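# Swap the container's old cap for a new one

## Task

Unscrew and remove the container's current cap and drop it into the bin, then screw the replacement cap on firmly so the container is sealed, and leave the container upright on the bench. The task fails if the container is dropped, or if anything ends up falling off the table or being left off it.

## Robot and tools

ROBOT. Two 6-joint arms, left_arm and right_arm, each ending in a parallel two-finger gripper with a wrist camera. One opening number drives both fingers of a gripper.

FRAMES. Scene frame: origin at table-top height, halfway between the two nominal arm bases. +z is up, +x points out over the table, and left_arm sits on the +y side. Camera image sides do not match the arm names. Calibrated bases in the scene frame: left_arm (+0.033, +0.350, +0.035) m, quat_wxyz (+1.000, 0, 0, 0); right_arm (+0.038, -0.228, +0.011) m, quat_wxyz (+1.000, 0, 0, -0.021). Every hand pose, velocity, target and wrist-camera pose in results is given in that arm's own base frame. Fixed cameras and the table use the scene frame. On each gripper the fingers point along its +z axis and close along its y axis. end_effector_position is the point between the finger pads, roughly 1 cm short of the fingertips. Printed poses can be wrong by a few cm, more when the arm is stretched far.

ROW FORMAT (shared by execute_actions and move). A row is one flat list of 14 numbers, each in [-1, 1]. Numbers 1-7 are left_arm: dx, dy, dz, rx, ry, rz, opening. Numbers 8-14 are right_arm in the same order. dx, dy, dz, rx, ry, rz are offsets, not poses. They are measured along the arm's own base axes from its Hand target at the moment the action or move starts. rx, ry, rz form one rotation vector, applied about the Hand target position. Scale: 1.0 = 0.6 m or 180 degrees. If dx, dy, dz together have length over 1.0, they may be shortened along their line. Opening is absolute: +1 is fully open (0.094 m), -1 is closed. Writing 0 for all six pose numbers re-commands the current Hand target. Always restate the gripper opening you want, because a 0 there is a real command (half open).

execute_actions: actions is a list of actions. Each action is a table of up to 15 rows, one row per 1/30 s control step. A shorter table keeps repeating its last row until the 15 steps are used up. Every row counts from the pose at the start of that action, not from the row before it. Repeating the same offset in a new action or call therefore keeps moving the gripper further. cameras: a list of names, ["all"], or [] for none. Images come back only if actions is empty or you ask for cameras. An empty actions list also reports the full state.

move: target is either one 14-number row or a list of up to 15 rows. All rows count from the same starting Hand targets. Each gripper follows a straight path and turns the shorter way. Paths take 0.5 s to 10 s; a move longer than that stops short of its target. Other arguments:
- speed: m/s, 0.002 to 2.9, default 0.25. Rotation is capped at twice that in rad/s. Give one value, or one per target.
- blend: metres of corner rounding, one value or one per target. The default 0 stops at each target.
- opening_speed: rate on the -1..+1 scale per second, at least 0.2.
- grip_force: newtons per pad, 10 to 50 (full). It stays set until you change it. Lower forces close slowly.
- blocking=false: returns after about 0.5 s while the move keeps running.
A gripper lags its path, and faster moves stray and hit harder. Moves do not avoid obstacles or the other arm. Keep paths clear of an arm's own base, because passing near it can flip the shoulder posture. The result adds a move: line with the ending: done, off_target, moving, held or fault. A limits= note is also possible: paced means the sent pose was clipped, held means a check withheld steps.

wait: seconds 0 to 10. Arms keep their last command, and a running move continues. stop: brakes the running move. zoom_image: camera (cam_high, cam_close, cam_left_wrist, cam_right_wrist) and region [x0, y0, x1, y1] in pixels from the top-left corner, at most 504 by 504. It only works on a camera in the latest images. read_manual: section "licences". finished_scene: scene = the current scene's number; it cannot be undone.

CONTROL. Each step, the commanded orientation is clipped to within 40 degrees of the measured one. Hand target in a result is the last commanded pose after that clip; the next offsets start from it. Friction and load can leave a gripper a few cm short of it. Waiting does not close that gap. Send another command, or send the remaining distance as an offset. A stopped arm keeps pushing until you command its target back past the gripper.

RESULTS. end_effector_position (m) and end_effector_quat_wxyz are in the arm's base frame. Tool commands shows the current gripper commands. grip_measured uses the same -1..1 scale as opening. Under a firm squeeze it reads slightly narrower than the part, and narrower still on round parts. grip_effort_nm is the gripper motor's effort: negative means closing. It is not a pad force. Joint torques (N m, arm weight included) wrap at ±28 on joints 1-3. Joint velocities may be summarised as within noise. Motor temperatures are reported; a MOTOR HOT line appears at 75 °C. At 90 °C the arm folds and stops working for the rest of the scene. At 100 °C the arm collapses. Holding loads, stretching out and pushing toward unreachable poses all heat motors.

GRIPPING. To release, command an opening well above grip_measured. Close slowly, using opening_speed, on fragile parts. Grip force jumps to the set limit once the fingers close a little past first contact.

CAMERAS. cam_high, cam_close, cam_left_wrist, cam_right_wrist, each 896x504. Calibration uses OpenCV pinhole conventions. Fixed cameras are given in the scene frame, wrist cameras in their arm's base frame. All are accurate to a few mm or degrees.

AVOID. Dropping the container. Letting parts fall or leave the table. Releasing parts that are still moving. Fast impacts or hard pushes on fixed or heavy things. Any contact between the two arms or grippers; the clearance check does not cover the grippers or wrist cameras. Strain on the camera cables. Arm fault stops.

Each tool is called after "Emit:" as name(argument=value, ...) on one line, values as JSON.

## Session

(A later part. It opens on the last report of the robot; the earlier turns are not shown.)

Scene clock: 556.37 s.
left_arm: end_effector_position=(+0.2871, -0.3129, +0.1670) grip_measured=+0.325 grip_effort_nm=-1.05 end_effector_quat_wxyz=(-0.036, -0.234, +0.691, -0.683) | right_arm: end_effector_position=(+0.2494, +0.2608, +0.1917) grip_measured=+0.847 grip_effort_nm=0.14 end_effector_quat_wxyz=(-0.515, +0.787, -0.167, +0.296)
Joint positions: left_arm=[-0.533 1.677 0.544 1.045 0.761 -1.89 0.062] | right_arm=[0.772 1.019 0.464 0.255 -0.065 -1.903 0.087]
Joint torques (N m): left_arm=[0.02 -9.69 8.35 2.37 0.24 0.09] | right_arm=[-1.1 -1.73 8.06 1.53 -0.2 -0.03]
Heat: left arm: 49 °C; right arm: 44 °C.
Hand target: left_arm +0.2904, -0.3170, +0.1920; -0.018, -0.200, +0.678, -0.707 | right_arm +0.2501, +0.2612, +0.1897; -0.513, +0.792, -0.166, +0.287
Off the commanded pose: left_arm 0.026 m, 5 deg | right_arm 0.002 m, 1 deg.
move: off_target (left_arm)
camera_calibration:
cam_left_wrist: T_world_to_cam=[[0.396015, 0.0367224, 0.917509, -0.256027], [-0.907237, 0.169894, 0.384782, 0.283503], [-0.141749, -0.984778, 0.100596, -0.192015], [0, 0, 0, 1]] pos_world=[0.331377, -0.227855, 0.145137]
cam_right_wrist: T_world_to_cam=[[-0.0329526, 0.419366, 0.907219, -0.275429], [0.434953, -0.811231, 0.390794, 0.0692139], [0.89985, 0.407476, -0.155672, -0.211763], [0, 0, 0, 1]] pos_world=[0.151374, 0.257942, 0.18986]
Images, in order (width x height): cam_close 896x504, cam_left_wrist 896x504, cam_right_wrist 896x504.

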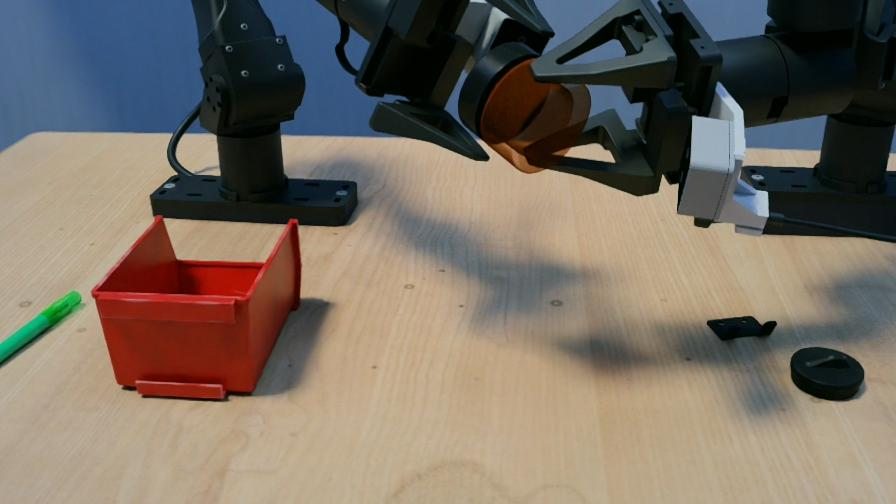

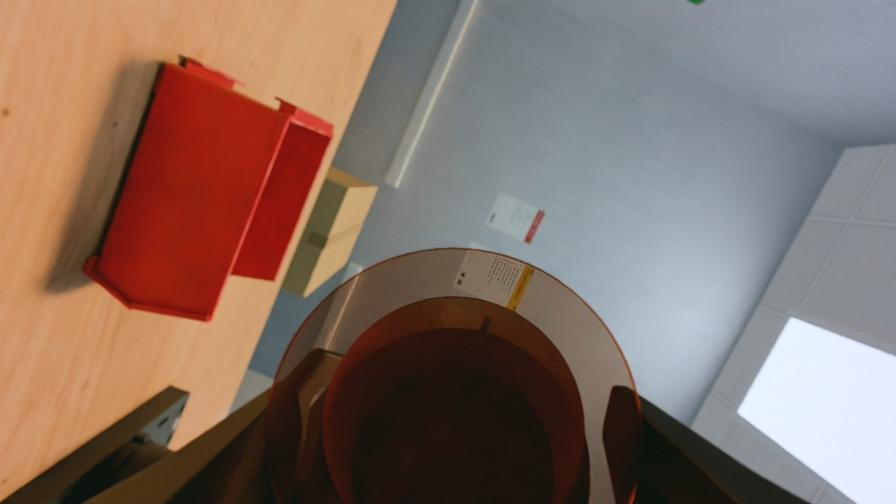

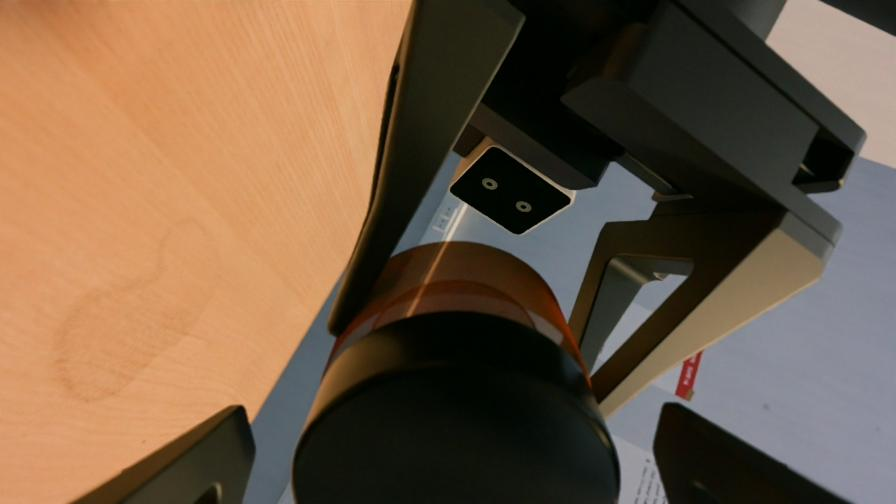

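Emit:
execute_actions(actions=[])

Emit:
zoom_image(camera="cam_close", region=[420, 20, 600, 180])

Emit:
zoom_image(camera="cam_right_wrist", region=[300, 250, 600, 500])

Scene clock: 562.40 s.
left_arm: end_effector_position=(+0.2871, -0.3129, +0.1670) grip_measured=+0.325 grip_effort_nm=-1.04 end_effector_quat_wxyz=(-0.036, -0.234, +0.691, -0.683) | right_arm: end_effector_position=(+0.2494, +0.2608, +0.1917) grip_measured=+0.847 grip_effort_nm=0.14 end_effector_quat_wxyz=(-0.515, +0.787, -0.167, +0.296)
Joint positions: left_arm=[-0.533 1.677 0.544 1.045 0.761 -1.89 0.062] | right_arm=[0.772 1.019 0.464 0.255 -0.065 -1.904 0.087]
Joint velocities: within noise
Joint torques (N m): left_arm=[0.08 -9.59 8.39 2.33 0.24 0.09] | right_arm=[-1.06 -1.77 8.09 1.53 -0.21 -0.02]
Motor temperatures (°C): left_arm=[28 36 40 49 28 28 32] | right_arm=[27 32 39 44 28 27 29]
Heat: left arm: 49 °C; right arm: 44 °C.
Hand target: left_arm +0.2904, -0.3170, +0.1920; -0.018, -0.200, +0.678, -0.707 | right_arm +0.2501, +0.2612, +0.1898; -0.513, +0.792, -0.166, +0.287
Tool commands: left_gripper/opening=+0.12 right_gripper/opening=+0.85
Off the commanded pose: left_arm 0.026 m, 5 deg | right_arm 0.002 m, 1 deg.
camera_calibration:
cam_left_wrist: T_world_to_cam=[[0.396015, 0.0367224, 0.917509, -0.256027], [-0.907237, 0.169894, 0.384782, 0.283503], [-0.141749, -0.984778, 0.100596, -0.192015], [0, 0, 0, 1]] pos_world=[0.331377, -0.227855, 0.145137]
cam_right_wrist: T_world_to_cam=[[-0.033444, 0.419819, 0.906991, -0.275337], [0.434931, -0.81095, 0.391402, 0.0690697], [0.899843, 0.407568, -0.155471, -0.211839], [0, 0, 0, 1]] pos_world=[0.151373, 0.257943, 0.189759]

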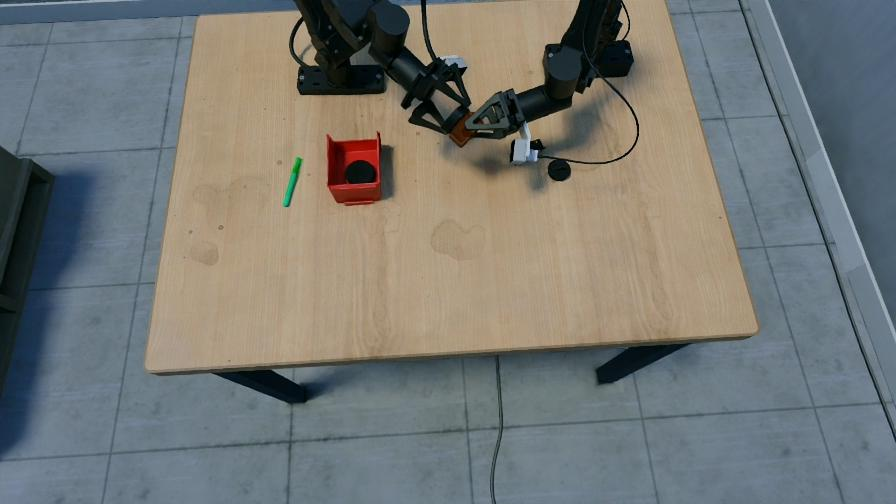

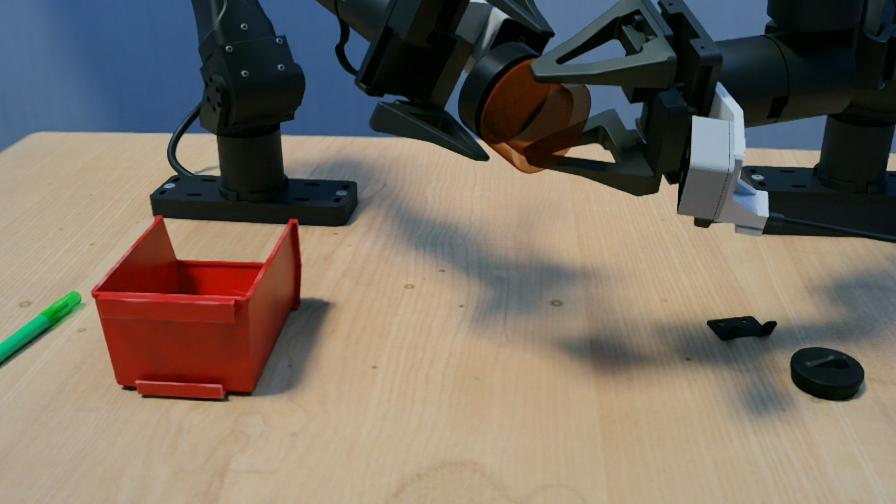

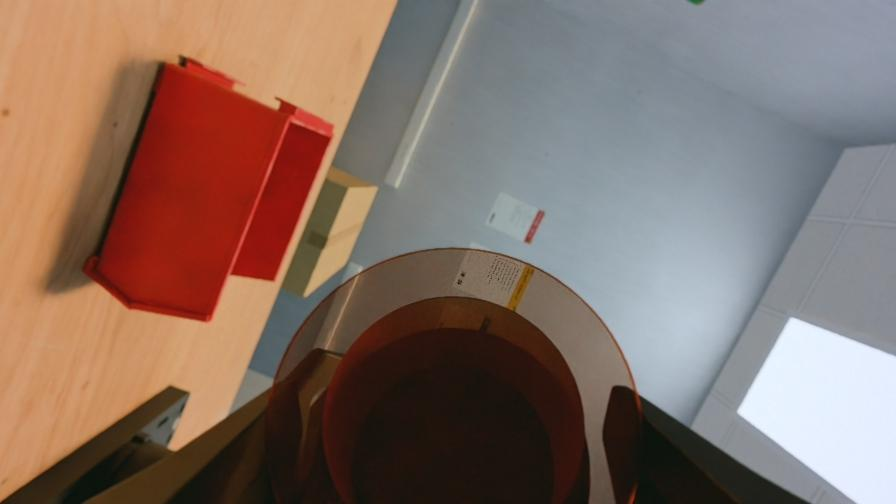

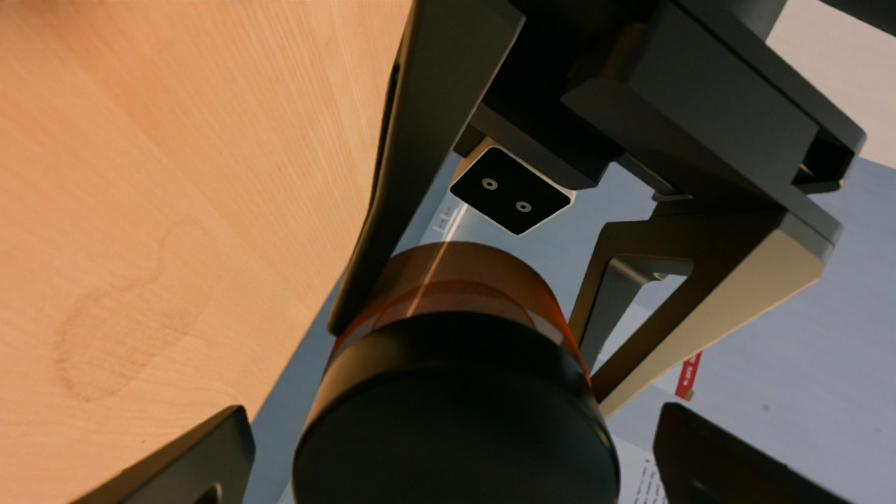

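Scaled by 2.800 from the camera's 896x504 image, which has a finer 1280x720 frame.

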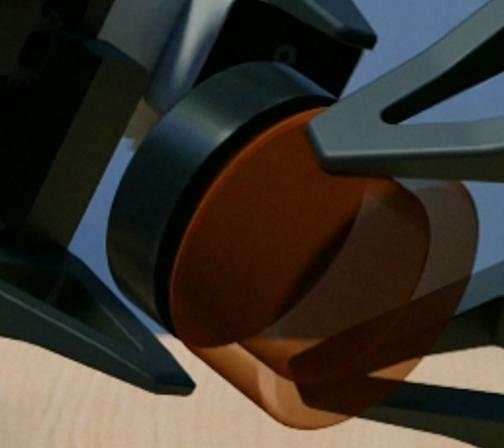

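Scaled by 1.680 from the camera's 896x504 image, which has a finer 1280x720 frame.

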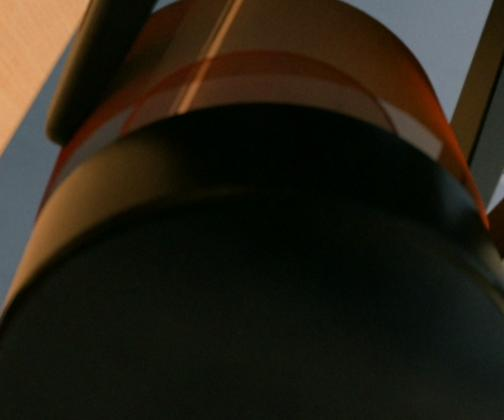

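Emit:
zoom_image(camera="cam_close", region=[460, 40, 540, 150])

Emit:
zoom_image(camera="cam_right_wrist", region=[300, 290, 450, 460])

Emit:
zoom_image(camera="cam_right_wrist", region=[480, 290, 630, 460])

Emit:
zoom_image(camera="cam_left_wrist", region=[240, 230, 660, 504])

Scaled by 4.582 from the camera's 896x504 image, which has a finer 1280x720 frame.

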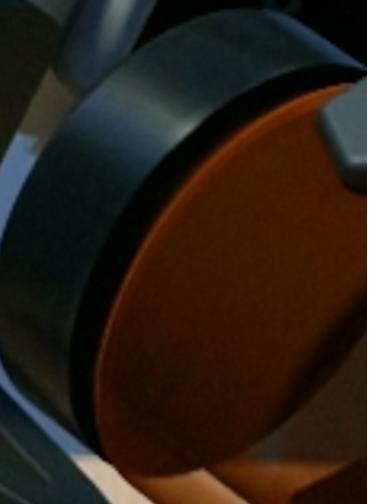

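Scaled by 2.965 from the camera's 896x504 image, which has a finer 1280x720 frame.

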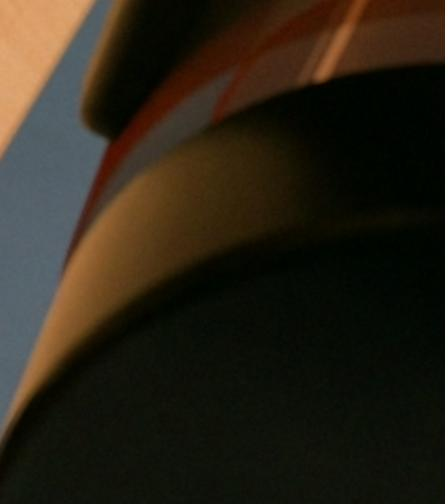

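Scaled by 2.965 from the camera's 896x504 image, which has a finer 1280x720 frame.

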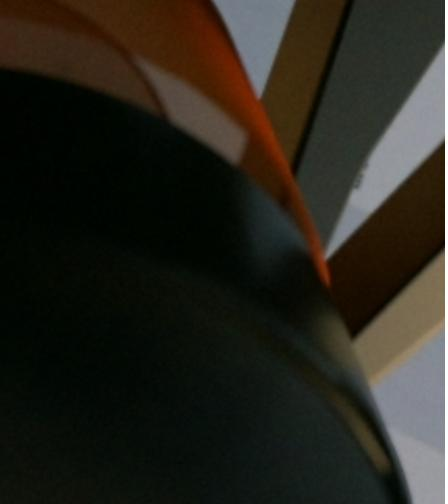

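Scaled by 1.200 from the camera's 896x504 image, which has a finer 1280x720 frame.

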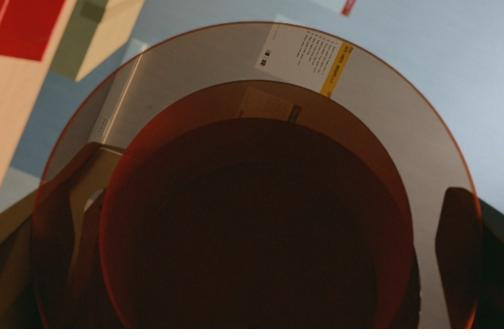

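Emit:
move(target=[0,0,0,0,0,0,0.12,0,0,0,0,0,0,0.12], opening_speed=0.6)

Scene clock: 567.77 s.
left_arm: end_effector_position=(+0.2871, -0.3129, +0.1670) grip_measured=+0.325 grip_effort_nm=-1.05 end_effector_quat_wxyz=(-0.036, -0.234, +0.691, -0.683) | right_arm: end_effector_position=(+0.2493, +0.2608, +0.1916) grip_measured=+0.324 grip_effort_nm=-1.03 end_effector_quat_wxyz=(-0.515, +0.787, -0.166, +0.296)
Joint positions: left_arm=[-0.533 1.677 0.544 1.045 0.761 -1.89 0.062] | right_arm=[0.772 1.019 0.464 0.255 -0.066 -1.904 0.062]
Joint torques (N m): left_arm=[0.09 -9.76 8.46 2.37 0.27 0.09] | right_arm=[-1.07 -1.76 8.06 1.53 -0.2 -0.03]
Heat: left arm: 49 °C; right arm: 44 °C.
Hand target: left_arm +0.2904, -0.3170, +0.1920; -0.018, -0.200, +0.678, -0.707 | right_arm +0.2501, +0.2612, +0.1897; -0.512, +0.792, -0.166, +0.287
Off the commanded pose: left_arm 0.026 m, 5 deg | right_arm 0.002 m, 1 deg.
move: off_target (left_arm)

Emit:
move(target=[[0,0,0,0,0,0,0.12,0.0042,0.0048,-0.0021,0,0,0,0.12],[0,0,0,0,0,0,0.12,0.0042,0.0048,-0.0021,0.3819,0.4375,-0.1894,0.12]], speed=0.4, blend=[0.0,0])

Emit:
execute_actions(actions=[], cameras=["cam_close"])

Emit:
zoom_image(camera="cam_close", region=[450, 40, 570, 160])

Scene clock: 573.20 s.
left_arm: end_effector_position=(+0.2862, -0.3122, +0.1612) grip_measured=+0.325 grip_effort_nm=-1.05 end_effector_quat_wxyz=(-0.043, -0.240, +0.696, -0.675) | right_arm: end_effector_position=(+0.2521, +0.2618, +0.1908) grip_measured=+0.324 grip_effort_nm=-1.03 end_effector_quat_wxyz=(+0.542, -0.321, +0.736, +0.247)
Joint positions: left_arm=[-0.531 1.677 0.544 1.016 0.768 -1.884 0.062] | right_arm=[0.768 1.035 0.464 0.275 -0.067 -0.004 0.062]
Joint torques (N m): left_arm=[-0.2 -9.94 8.23 2.69 0.2 0.04] | right_arm=[-0.44 -1.37 8.51 1.48 -0.16 0.16]
Heat: left arm: 50 °C; right arm: 44 °C.
Hand target: left_arm +0.2904, -0.3170, +0.1920; -0.018, -0.200, +0.678, -0.707 | right_arm +0.2526, +0.2640, +0.1884; +0.529, -0.318, +0.744, +0.254
Off the commanded pose: left_arm 0.031 m, 7 deg | right_arm 0.003 m, 2 deg.
move: off_target (left_arm)

Scene clock: 573.20 s.
left_arm: end_effector_position=(+0.2862, -0.3122, +0.1612) grip_measured=+0.325 grip_effort_nm=-1.05 end_effector_quat_wxyz=(-0.043, -0.240, +0.696, -0.675) | right_arm: end_effector_position=(+0.2521, +0.2618, +0.1908) grip_measured=+0.324 grip_effort_nm=-1.03 end_effector_quat_wxyz=(+0.542, -0.321, +0.736, +0.247)
Joint positions: left_arm=[-0.531 1.677 0.544 1.016 0.768 -1.884 0.062] | right_arm=[0.768 1.035 0.464 0.275 -0.067 -0.004 0.062]
Joint velocities: within noise
Joint torques (N m): left_arm=[-0.2 -9.94 8.23 2.69 0.2 0.04] | right_arm=[-0.44 -1.37 8.51 1.48 -0.16 0.16]
Motor temperatures (°C): left_arm=[28 36 41 50 28 28 32] | right_arm=[27 32 39 44 28 27 29]
Heat: left arm: 50 °C; right arm: 44 °C.
Hand target: left_arm +0.2904, -0.3170, +0.1920; -0.018, -0.200, +0.678, -0.707 | right_arm +0.2526, +0.2640, +0.1884; +0.529, -0.318, +0.744, +0.254
Tool commands: left_gripper/opening=+0.12 right_gripper/opening=+0.12
Off the commanded pose: left_arm 0.031 m, 7 deg | right_arm 0.003 m, 2 deg.
Images, in order (width x height): cam_close 896x504.

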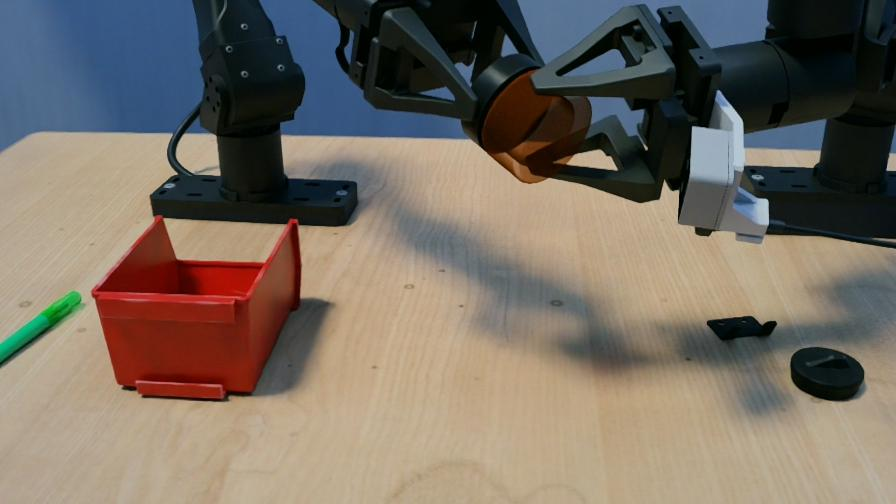

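Scaled by 4.200 from the camera's 896x504 image, which has a finer 1280x720 frame.

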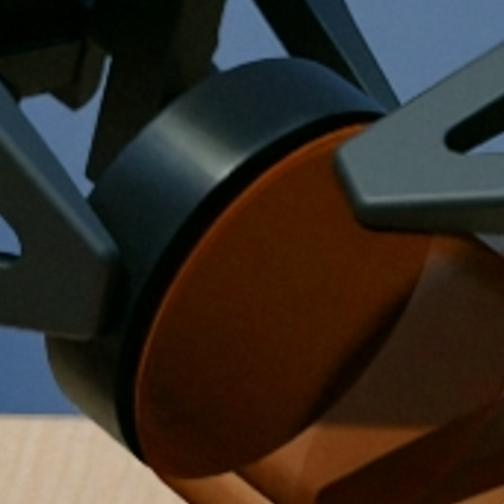

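Emit:
move(target=[0,0,0,0,0,0,0.12,0,0,0,0,0,0,0.85], opening_speed=0.6, cameras=["cam_right_wrist","cam_close"])

Emit:
zoom_image(camera="cam_right_wrist", region=[200, 200, 700, 504])

Scene clock: 587.87 s.
left_arm: end_effector_position=(+0.2866, -0.3126, +0.1671) grip_measured=+0.325 grip_effort_nm=-1.04 end_effector_quat_wxyz=(-0.036, -0.231, +0.692, -0.683) | right_arm: end_effector_position=(+0.2515, +0.2612, +0.1833) grip_measured=+0.847 grip_effort_nm=0.15 end_effector_quat_wxyz=(+0.530, -0.319, +0.746, +0.246)
Joint positions: left_arm=[-0.531 1.677 0.544 1.045 0.768 -1.884 0.062] | right_arm=[0.768 1.044 0.464 0.256 -0.067 0.009 0.087]
Joint torques (N m): left_arm=[-0.01 -9.83 8.35 2.39 0.17 0.02] | right_arm=[-0.47 -2.14 8.5 1.67 -0.19 0.05]
Heat: left arm: 53 °C; right arm: 43 °C.
Hand target: left_arm +0.2904, -0.3170, +0.1920; -0.018, -0.200, +0.678, -0.707 | right_arm +0.2527, +0.2640, +0.1884; +0.529, -0.318, +0.744, +0.254
Off the commanded pose: left_arm 0.026 m, 5 deg | right_arm 0.006 m, 1 deg.
move: off_target (left_arm)
camera_calibration:
cam_right_wrist: T_world_to_cam=[[0.743179, -0.668116, -0.0361319, -0.00609723], [-0.475672, -0.489594, -0.730776, 0.422469], [0.470553, 0.560285, -0.681661, -0.0507671], [0, 0, 0, 1]] pos_world=[0.229377, 0.231209, 0.273904]
Images, in order (width x height): cam_close 896x504, cam_right_wrist 896x504.

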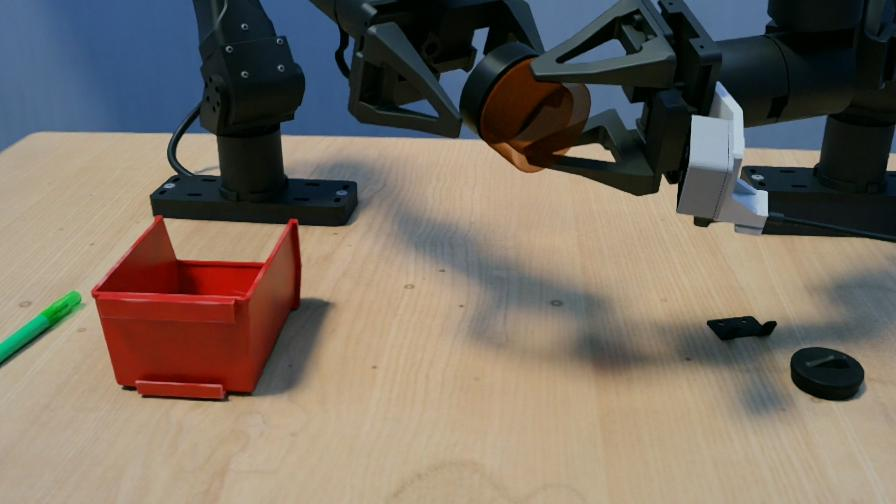

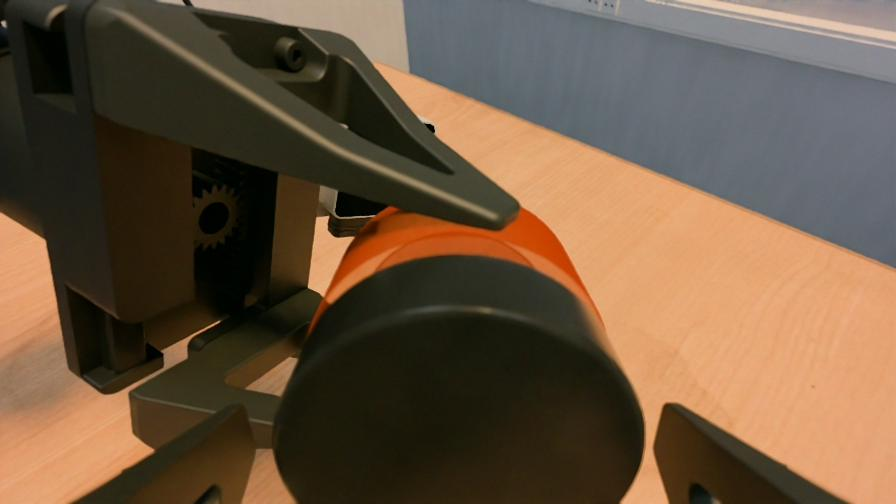

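Scaled by 1.008 from the camera's 896x504 image, which has a finer 1280x720 frame.

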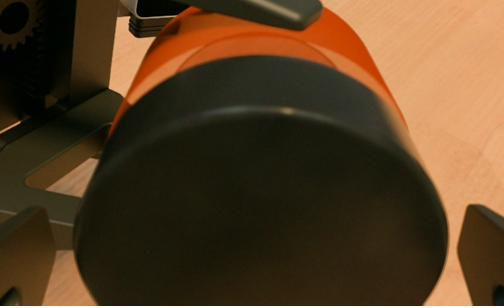

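Emit:
move(target=[[0,0,0,0,0,0,0.12,-0.0105,-0.0118,0.0052,0,0,0,0.85],[0,0,0,0,0,0,0.12,-0.0062,-0.0117,0.0293,0,0,0,0.85]], speed=0.1, blend=[0.003,0])

Scene clock: 599.53 s.
left_arm: end_effector_position=(+0.2866, -0.3126, +0.1671) grip_measured=+0.325 grip_effort_nm=-1.05 end_effector_quat_wxyz=(-0.036, -0.231, +0.692, -0.683) | right_arm: end_effector_position=(+0.2470, +0.2552, +0.1868) grip_measured=+0.847 grip_effort_nm=0.15 end_effector_quat_wxyz=(+0.515, -0.322, +0.756, +0.243)
Joint positions: left_arm=[-0.531 1.677 0.544 1.045 0.768 -1.884 0.062] | right_arm=[0.758 0.999 0.495 0.145 -0.08 0.009 0.087]
Joint torques (N m): left_arm=[-0.08 -9.63 8.47 2.38 0.15 0.02] | right_arm=[-0.83 -3.86 9.72 1.65 -0.18 -0.03]
Heat: left arm: 52 °C; right arm: 44 °C.
Hand target: left_arm +0.2904, -0.3170, +0.1920; -0.018, -0.200, +0.678, -0.707 | right_arm +0.2489, +0.2570, +0.2060; +0.529, -0.318, +0.744, +0.254
Off the commanded pose: left_arm 0.026 m, 5 deg | right_arm 0.019 m, 2 deg.
move: off_target (left_arm, right_arm)

Emit:
move(target=[0,0,0,0,0,0,0.12,0,0,0.02,0,0,0,0.85], speed=0.1)

Scene clock: 602.03 s.
left_arm: end_effector_position=(+0.2866, -0.3126, +0.1671) grip_measured=+0.325 grip_effort_nm=-1.04 end_effector_quat_wxyz=(-0.036, -0.231, +0.692, -0.683) | right_arm: end_effector_position=(+0.2473, +0.2557, +0.1989) grip_measured=+0.847 grip_effort_nm=0.15 end_effector_quat_wxyz=(+0.515, -0.322, +0.756, +0.244)
Joint positions: left_arm=[-0.531 1.677 0.544 1.045 0.768 -1.884 0.062] | right_arm=[0.758 0.987 0.539 0.089 -0.081 0.009 0.087]
Joint torques (N m): left_arm=[-0.17 -9.63 8.49 2.38 0.16 0.03] | right_arm=[-0.8 -3.71 9.76 1.66 -0.16 -0.02]
Heat: left arm: 51 °C; right arm: 44 °C.
Hand target: left_arm +0.2904, -0.3170, +0.1920; -0.018, -0.200, +0.678, -0.707 | right_arm +0.2488, +0.2570, +0.2181; +0.529, -0.318, +0.744, +0.255
Off the commanded pose: left_arm 0.026 m, 5 deg | right_arm 0.019 m, 2 deg.
move: off_target (left_arm, right_arm)

Emit:
move(target=[0,0,0,0,0,0,0.12,0.0045,0.0058,-0.0468,0,0,0,0.85], speed=0.1)

Scene clock: 605.67 s.
left_arm: end_effector_position=(+0.2866, -0.3126, +0.1671) grip_measured=+0.325 grip_effort_nm=-1.05 end_effector_quat_wxyz=(-0.036, -0.231, +0.692, -0.683) | right_arm: end_effector_position=(+0.2530, +0.2611, +0.1968) grip_measured=+0.847 grip_effort_nm=0.15 end_effector_quat_wxyz=(+0.534, -0.318, +0.742, +0.251)
Joint positions: left_arm=[-0.531 1.677 0.544 1.045 0.768 -1.884 0.062] | right_arm=[0.758 1.025 0.5 0.215 -0.081 0.009 0.087]
Joint torques (N m): left_arm=[-0.17 -9.65 8.35 2.37 0.17 0.03] | right_arm=[-0.5 -2.22 5.64 1.93 -0.13 0.01]
Heat: left arm: 51 °C; right arm: 44 °C.
Hand target: left_arm +0.2904, -0.3170, +0.1920; -0.018, -0.200, +0.678, -0.707 | right_arm +0.2515, +0.2605, +0.1899; +0.529, -0.318, +0.744, +0.255
Off the commanded pose: left_arm 0.026 m, 5 deg | right_arm 0.007 m, 1 deg.
move: off_target (left_arm)

Emit:
execute_actions(actions=[], cameras=["cam_right_wrist","cam_close"])

Emit:
zoom_image(camera="cam_right_wrist", region=[220, 230, 700, 504])

Emit:
zoom_image(camera="cam_close", region=[450, 40, 570, 160])

Scene clock: 607.70 s.
left_arm: end_effector_position=(+0.2866, -0.3126, +0.1671) grip_measured=+0.325 grip_effort_nm=-1.05 end_effector_quat_wxyz=(-0.036, -0.231, +0.692, -0.683) | right_arm: end_effector_position=(+0.2530, +0.2611, +0.1969) grip_measured=+0.847 grip_effort_nm=0.15 end_effector_quat_wxyz=(+0.534, -0.318, +0.742, +0.251)
Joint positions: left_arm=[-0.531 1.677 0.544 1.045 0.768 -1.884 0.062] | right_arm=[0.758 1.025 0.5 0.216 -0.081 0.009 0.087]
Joint velocities: within noise
Joint torques (N m): left_arm=[-0.2 -9.68 8.4 2.35 0.17 0.04] | right_arm=[-0.42 -2.14 5.67 1.92 -0.13 0.01]
Motor temperatures (°C): left_arm=[28 36 41 51 28 28 32] | right_arm=[27 32 40 45 28 27 28]
Heat: left arm: 51 °C; right arm: 45 °C.
Hand target: left_arm +0.2904, -0.3170, +0.1920; -0.018, -0.200, +0.678, -0.707 | right_arm +0.2515, +0.2605, +0.1899; +0.529, -0.319, +0.744, +0.254
Tool commands: left_gripper/opening=+0.12 right_gripper/opening=+0.85
Off the commanded pose: left_arm 0.026 m, 5 deg | right_arm 0.007 m, 1 deg.
camera_calibration:
cam_right_wrist: T_world_to_cam=[[0.745476, -0.665369, -0.0393761, -0.00746467], [-0.46927, -0.48198, -0.739919, 0.431345], [0.47334, 0.57007, -0.671543, -0.0473094], [0, 0, 0, 1]] pos_world=[0.230376, 0.229903, 0.287096]
Images, in order (width x height): cam_close 896x504, cam_right_wrist 896x504.

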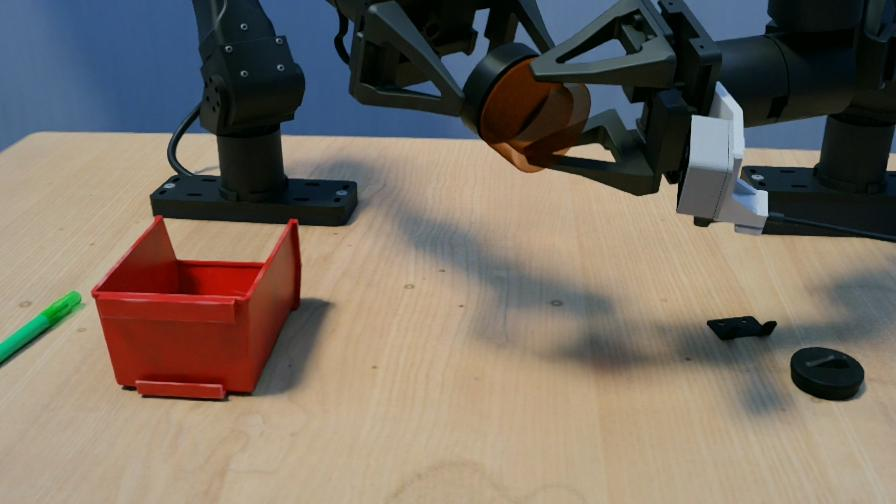

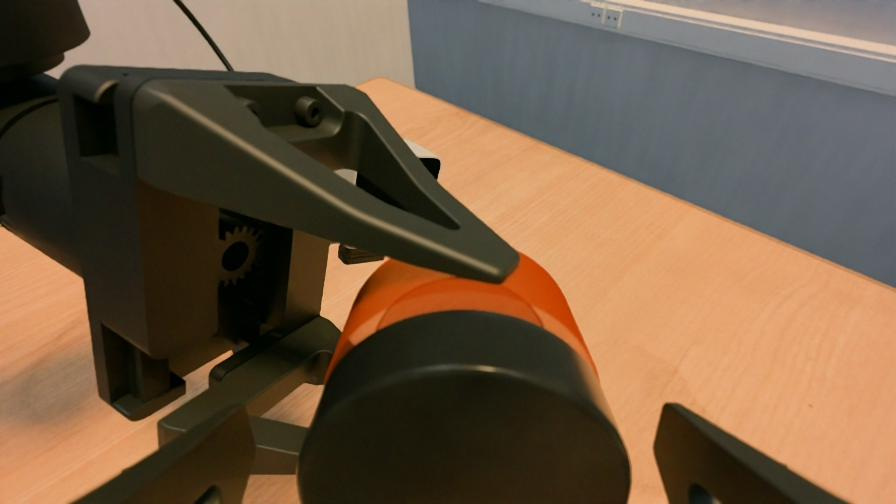

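Scaled by 1.050 from the camera's 896x504 image, which has a finer 1280x720 frame.

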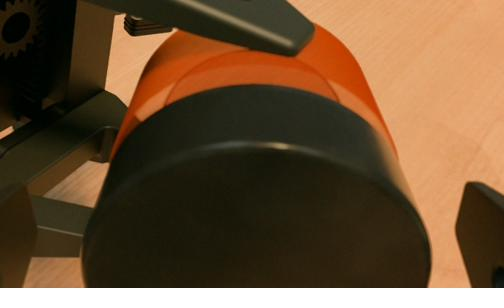

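Scaled by 4.200 from the camera's 896x504 image, which has a finer 1280x720 frame.

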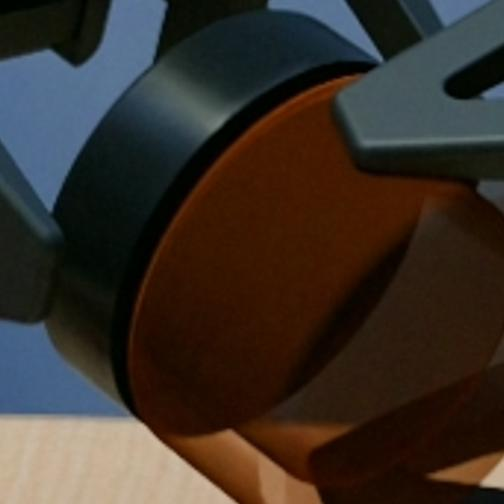

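Emit:
move(target=[0,0,0,0,0,0,0.12,-0.0003,-0.0027,-0.0075,0,0,0,0.85], speed=0.1)

Scene clock: 610.40 s.
left_arm: end_effector_position=(+0.2866, -0.3126, +0.1671) grip_measured=+0.325 grip_effort_nm=-1.05 end_effector_quat_wxyz=(-0.036, -0.231, +0.692, -0.683) | right_arm: end_effector_position=(+0.2522, +0.2604, +0.1935) grip_measured=+0.847 grip_effort_nm=0.15 end_effector_quat_wxyz=(+0.535, -0.318, +0.742, +0.251)
Joint positions: left_arm=[-0.531 1.677 0.544 1.045 0.768 -1.884 0.062] | right_arm=[0.758 1.025 0.483 0.234 -0.081 0.009 0.087]
Joint torques (N m): left_arm=[-0.03 -9.68 8.39 2.38 0.14 0.01] | right_arm=[-1.03 -2.02 5.5 1.96 -0.19 0]
Heat: left arm: 51 °C; right arm: 45 °C.
Hand target: left_arm +0.2904, -0.3170, +0.1920; -0.018, -0.200, +0.678, -0.707 | right_arm +0.2514, +0.2588, +0.1853; +0.529, -0.318, +0.744, +0.254
Off the commanded pose: left_arm 0.026 m, 5 deg | right_arm 0.008 m, 1 deg.
move: off_target (left_arm)

Emit:
move(target=[0,0,0,0,0,0,0.12,0,0,0,0,0,0,0.12], opening_speed=0.6, cameras=["cam_right_wrist","cam_close"])

Emit:
zoom_image(camera="cam_close", region=[450, 40, 570, 160])

Scene clock: 612.67 s.
left_arm: end_effector_position=(+0.2866, -0.3126, +0.1672) grip_measured=+0.325 grip_effort_nm=-1.05 end_effector_quat_wxyz=(-0.036, -0.231, +0.692, -0.684) | right_arm: end_effector_position=(+0.2522, +0.2605, +0.1937) grip_measured=+0.325 grip_effort_nm=-1.03 end_effector_quat_wxyz=(+0.535, -0.318, +0.741, +0.251)
Joint positions: left_arm=[-0.531 1.677 0.544 1.046 0.768 -1.884 0.062] | right_arm=[0.758 1.025 0.483 0.235 -0.081 0.009 0.062]
Joint torques (N m): left_arm=[-0.16 -9.76 8.46 2.37 0.16 0.01] | right_arm=[-0.99 -2.06 5.53 1.92 -0.18 0.02]
Heat: left arm: 51 °C; right arm: 45 °C.
Hand target: left_arm +0.2904, -0.3170, +0.1920; -0.018, -0.200, +0.678, -0.707 | right_arm +0.2513, +0.2589, +0.1853; +0.529, -0.319, +0.744, +0.255
Off the commanded pose: left_arm 0.026 m, 5 deg | right_arm 0.009 m, 1 deg.
move: off_target (left_arm)
camera_calibration:
cam_right_wrist: T_world_to_cam=[[0.745858, -0.664949, -0.039231, -0.00768501], [-0.467481, -0.480588, -0.741955, 0.427868], [0.474508, 0.571733, -0.669301, -0.0499943], [0, 0, 0, 1]] pos_world=[0.229474, 0.229101, 0.283696]
Images, in order (width x height): cam_close 896x504, cam_right_wrist 896x504.

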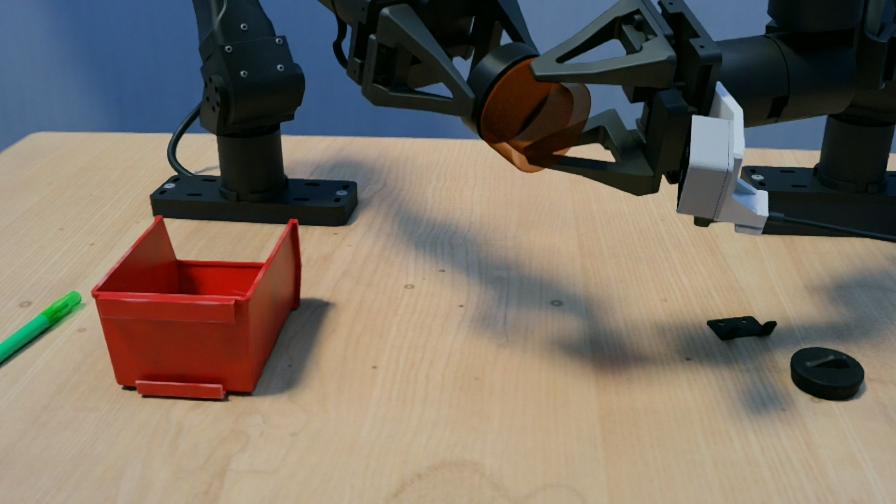

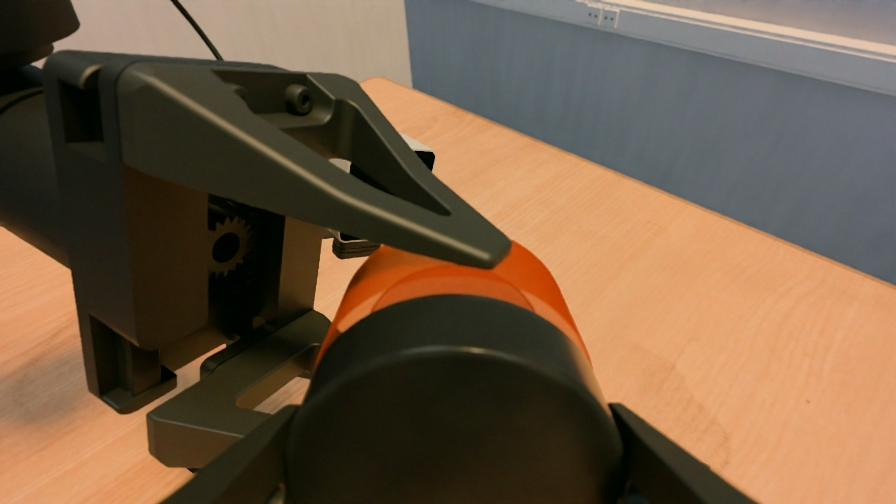

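Scaled by 4.200 from the camera's 896x504 image, which has a finer 1280x720 frame.

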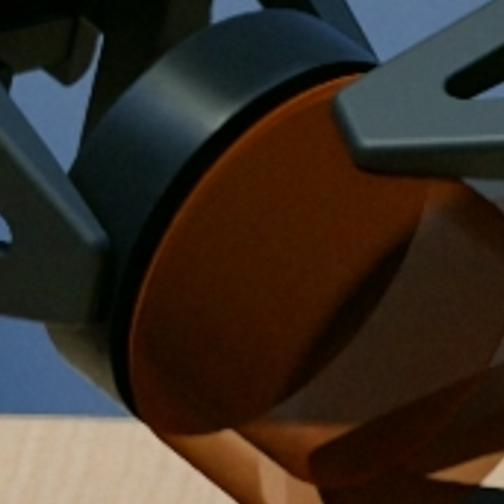

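Emit:
move(target=[0,0,0,0,0,0,0.12,0,0,0,-0.3756,-0.4284,0.1854,0.12], speed=0.4)

Scene clock: 616.47 s.
left_arm: end_effector_position=(+0.2871, -0.3125, +0.1677) grip_measured=+0.325 grip_effort_nm=-1.05 end_effector_quat_wxyz=(-0.034, -0.231, +0.691, -0.684) | right_arm: end_effector_position=(+0.2525, +0.2605, +0.1942) grip_measured=+0.325 grip_effort_nm=-1.03 end_effector_quat_wxyz=(-0.519, +0.785, -0.182, +0.284)
Joint positions: left_arm=[-0.531 1.677 0.544 1.048 0.766 -1.884 0.062] | right_arm=[0.758 1.025 0.483 0.237 -0.08 -1.869 0.062]
Joint torques (N m): left_arm=[-0.06 -9.72 8.42 2.31 0.19 0.04] | right_arm=[-0.64 -2.09 5.44 1.92 -0.12 -0.03]
Heat: left arm: 51 °C; right arm: 46 °C.
Hand target: left_arm +0.2904, -0.3170, +0.1920; -0.018, -0.200, +0.678, -0.707 | right_arm +0.2514, +0.2588, +0.1853; -0.517, +0.789, -0.182, +0.279
Off the commanded pose: left_arm 0.025 m, 5 deg | right_arm 0.009 m, 1 deg.
move: off_target (left_arm)

Emit:
move(target=[[0,0,0,0,0,0,0.12,0.0031,0.0036,-0.0016,0,0,0,0.12],[0,0,0,0,0,0,0.12,0.0031,0.0036,-0.0016,0.3838,0.4363,-0.1901,0.12]], speed=0.3, cameras=["cam_close"])

Emit:
zoom_image(camera="cam_close", region=[450, 40, 570, 160])

Scene clock: 622.33 s.
left_arm: end_effector_position=(+0.2883, -0.3121, +0.1677) grip_measured=+0.325 grip_effort_nm=-1.05 end_effector_quat_wxyz=(-0.032, -0.233, +0.690, -0.684) | right_arm: end_effector_position=(+0.2545, +0.2615, +0.1940) grip_measured=+0.325 grip_effort_nm=-1.03 end_effector_quat_wxyz=(+0.535, -0.306, +0.744, +0.257)
Joint positions: left_arm=[-0.531 1.677 0.544 1.049 0.759 -1.885 0.062] | right_arm=[0.758 1.037 0.483 0.253 -0.077 0.035 0.062]
Joint torques (N m): left_arm=[-0.29 -9.65 8.47 2.34 0.28 0.06] | right_arm=[-0.55 -1.74 5.79 1.85 -0.14 0.16]
Heat: left arm: 51 °C; right arm: 46 °C.
Hand target: left_arm +0.2904, -0.3170, +0.1920; -0.018, -0.200, +0.678, -0.707 | right_arm +0.2532, +0.2610, +0.1844; +0.524, -0.303, +0.751, +0.263
Off the commanded pose: left_arm 0.025 m, 5 deg | right_arm 0.010 m, 2 deg.
move: off_target (left_arm)
Images, in order (width x height): cam_close 896x504.

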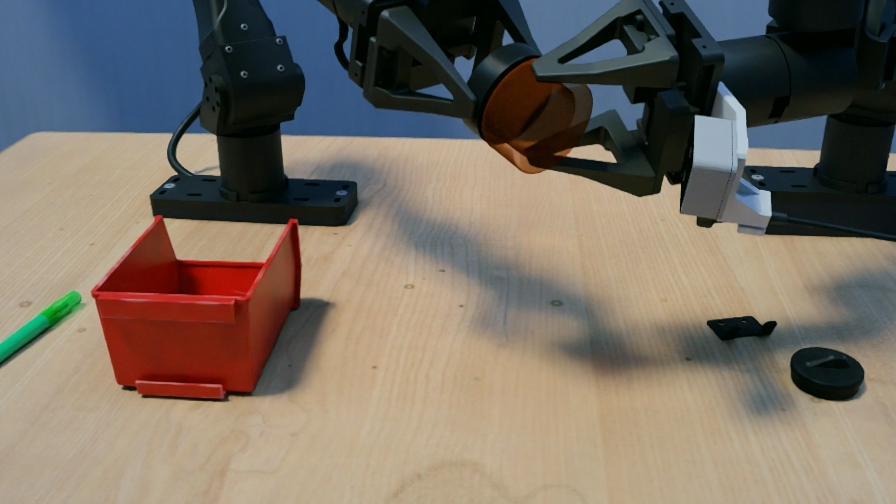

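Scaled by 4.200 from the camera's 896x504 image, which has a finer 1280x720 frame.

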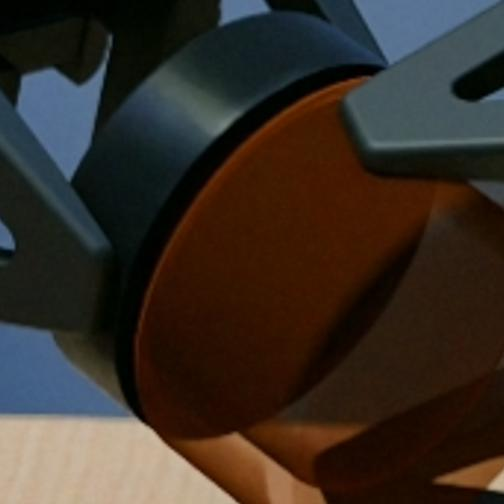

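Emit:
move(target=[0,0,0,0,0,0,0.12,0.0021,0.0024,-0.001,0.3768,0.4284,-0.1866,0.12], speed=0.3, blocking=false)

Emit:
wait(seconds=1.0)

Emit:
wait(seconds=1.0)

Emit:
wait(seconds=1.0, cameras=["cam_close"])

Emit:
zoom_image(camera="cam_close", region=[450, 40, 570, 160])

Scene clock: 623.80 s.
left_arm: end_effector_position=(+0.2882, -0.3122, +0.1677) grip_measured=+0.325 grip_effort_nm=-1.05 end_effector_quat_wxyz=(-0.032, -0.233, +0.690, -0.684) | right_arm: end_effector_position=(+0.2545, +0.2615, +0.1940) grip_measured=+0.325 grip_effort_nm=-1.03 end_effector_quat_wxyz=(+0.509, -0.236, +0.769, +0.306)
Joint positions: left_arm=[-0.531 1.677 0.544 1.049 0.76 -1.885 0.062] | right_arm=[0.758 1.037 0.483 0.253 -0.077 0.219 0.062]
Joint velocities: left_arm=[within noise] | right_arm=[-0.002 0.002 -0.002 -0.037 0.051 0.593 0]
Joint torques (N m): left_arm=[0.01 -9.58 8.44 2.32 0.26 0.03] | right_arm=[-0.47 -1.77 6.01 1.81 -0.12 0.08]
Heat: left arm: 51 °C; right arm: 46 °C.
Hand target: left_arm +0.2903, -0.3170, +0.1920; -0.018, -0.200, +0.678, -0.707 | right_arm +0.2533, +0.2611, +0.1844; +0.485, -0.202, +0.784, +0.330
Tool commands: left_gripper/opening=+0.12 right_gripper/opening=+0.12
Off the commanded pose: left_arm 0.025 m, 5 deg | right_arm 0.010 m, 99 deg.
move: running

Scene clock: 624.80 s.
left_arm: end_effector_position=(+0.2878, -0.3122, +0.1675) grip_measured=+0.325 grip_effort_nm=-1.05 end_effector_quat_wxyz=(-0.033, -0.233, +0.690, -0.684) | right_arm: end_effector_position=(+0.2545, +0.2618, +0.1932) grip_measured=+0.325 grip_effort_nm=-1.03 end_effector_quat_wxyz=(+0.394, +0.002, +0.805, +0.443)
Joint positions: left_arm=[-0.531 1.677 0.544 1.048 0.761 -1.885 0.062] | right_arm=[0.758 1.04 0.483 0.254 -0.078 0.822 0.062]
Joint velocities: left_arm=[within noise] | right_arm=[-0.007 -0.002 0.007 -0.022 -0.051 0.505 -0.001]
Joint torques (N m): left_arm=[-0.12 -9.62 8.38 2.36 0.26 0.04] | right_arm=[-0.49 -1.57 6 1.84 -0.12 0.02]
Heat: left arm: 51 °C; right arm: 46 °C.
Hand target: left_arm +0.2903, -0.3170, +0.1920; -0.018, -0.200, +0.678, -0.707 | right_arm +0.2537, +0.2616, +0.1841; +0.366, +0.038, +0.809, +0.458
Tool commands: left_gripper/opening=+0.12 right_gripper/opening=+0.12
Off the commanded pose: left_arm 0.025 m, 5 deg | right_arm 0.009 m, 64 deg.
earlier move: running
wait: 1.00 s; no rest

Scene clock: 625.80 s.
left_arm: end_effector_position=(+0.2878, -0.3122, +0.1674) grip_measured=+0.325 grip_effort_nm=-1.04 end_effector_quat_wxyz=(-0.034, -0.233, +0.691, -0.684) | right_arm: end_effector_position=(+0.2550, +0.2620, +0.1929) grip_measured=+0.325 grip_effort_nm=-1.03 end_effector_quat_wxyz=(+0.246, +0.241, +0.768, +0.540)
Joint positions: left_arm=[-0.531 1.677 0.544 1.047 0.761 -1.886 0.062] | right_arm=[0.758 1.043 0.483 0.258 -0.078 1.423 0.062]
Joint velocities: left_arm=[within noise] | right_arm=[-0.002 -0.012 -0.012 0.007 -0.051 0.564 0.001]
Joint torques (N m): left_arm=[-0.08 -9.77 8.38 2.35 0.21 0.04] | right_arm=[-0.38 -1.69 6.05 1.83 -0.12 0]
Heat: left arm: 51 °C; right arm: 46 °C.
Hand target: left_arm +0.2903, -0.3170, +0.1920; -0.018, -0.200, +0.678, -0.707 | right_arm +0.2542, +0.2621, +0.1840; +0.214, +0.275, +0.761, +0.546
Tool commands: left_gripper/opening=+0.12 right_gripper/opening=+0.12
Off the commanded pose: left_arm 0.025 m, 5 deg | right_arm 0.009 m, 30 deg.
earlier move: running
wait: 1.00 s; no rest

Scene clock: 626.80 s.
left_arm: end_effector_position=(+0.2882, -0.3119, +0.1674) grip_measured=+0.325 grip_effort_nm=-1.05 end_effector_quat_wxyz=(-0.033, -0.233, +0.690, -0.684) | right_arm: end_effector_position=(+0.2556, +0.2625, +0.1928) grip_measured=+0.325 grip_effort_nm=-1.03 end_effector_quat_wxyz=(+0.105, +0.423, +0.685, +0.584)
Joint positions: left_arm=[-0.53 1.677 0.544 1.047 0.761 -1.886 0.062] | right_arm=[0.758 1.048 0.483 0.263 -0.078 1.921 0.062]
Joint torques (N m): left_arm=[-0.31 -9.59 8.39 2.36 0.24 0.05] | right_arm=[-0.4 -1.72 5.89 1.84 -0.14 0.01]
Heat: left arm: 51 °C; right arm: 46 °C.
Hand target: left_arm +0.2903, -0.3170, +0.1920; -0.018, -0.200, +0.678, -0.707 | right_arm +0.2545, +0.2624, +0.1839; +0.095, +0.429, +0.686, +0.579
Tool commands: left_gripper/opening=+0.12 right_gripper/opening=+0.12
Off the commanded pose: left_arm 0.025 m, 5 deg | right_arm 0.009 m, 2 deg.
earlier move: running
wait: 1.00 s; no rest
Images, in order (width x height): cam_close 896x504.

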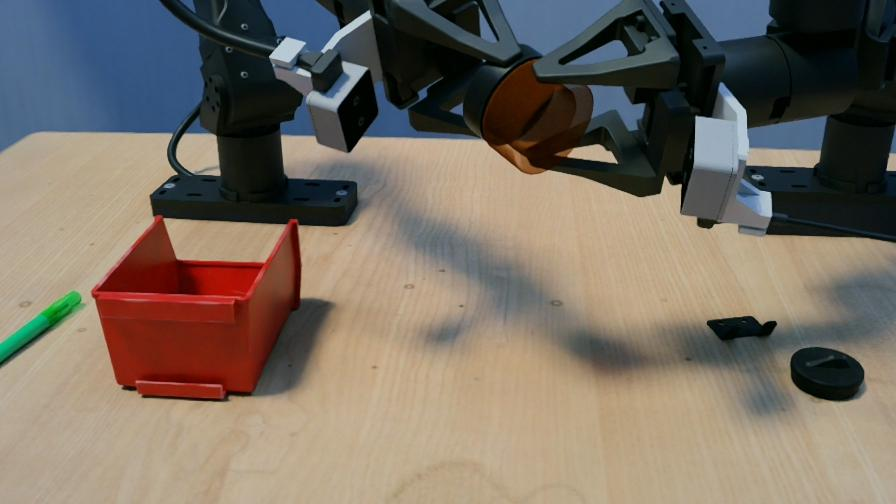

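Scaled by 4.200 from the camera's 896x504 image, which has a finer 1280x720 frame.

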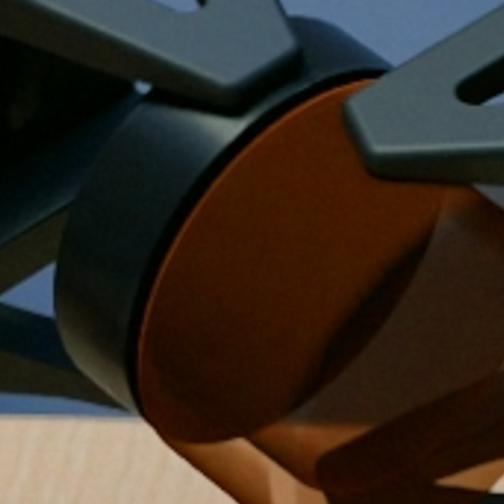

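Emit:
move(target=[0,0,0,0,0,0,0.12,0,0,0,0,0,0,0.85], opening_speed=0.8)

a move is refused until a result has shown your running move's end: call wait (it returns as soon as the move ends) or stop first; nothing of this call was run
Scene clock: 629.27 s.
left_arm: end_effector_position=(+0.2882, -0.3119, +0.1674) grip_measured=+0.325 grip_effort_nm=-1.05 end_effector_quat_wxyz=(-0.033, -0.233, +0.690, -0.684) | right_arm: end_effector_position=(+0.2556, +0.2626, +0.1927) grip_measured=+0.325 grip_effort_nm=-1.03 end_effector_quat_wxyz=(+0.101, +0.427, +0.682, +0.585)
Joint positions: left_arm=[-0.53 1.677 0.544 1.047 0.761 -1.886 0.062] | right_arm=[0.758 1.048 0.483 0.263 -0.078 1.934 0.062]
Joint torques (N m): left_arm=[-0.21 -9.77 8.44 2.36 0.21 0.05] | right_arm=[-0.49 -1.78 5.91 1.85 -0.13 0]
Heat: left arm: 51 °C; right arm: 46 °C.
Hand target: left_arm +0.2903, -0.3170, +0.1920; -0.018, -0.200, +0.678, -0.707 | right_arm +0.2545, +0.2624, +0.1837; +0.095, +0.429, +0.686, +0.579
Tool commands: left_gripper/opening=+0.12 right_gripper/opening=+0.12
Off the commanded pose: left_arm 0.025 m, 5 deg | right_arm 0.009 m, 1 deg.
earlier move: off_target (left_arm)


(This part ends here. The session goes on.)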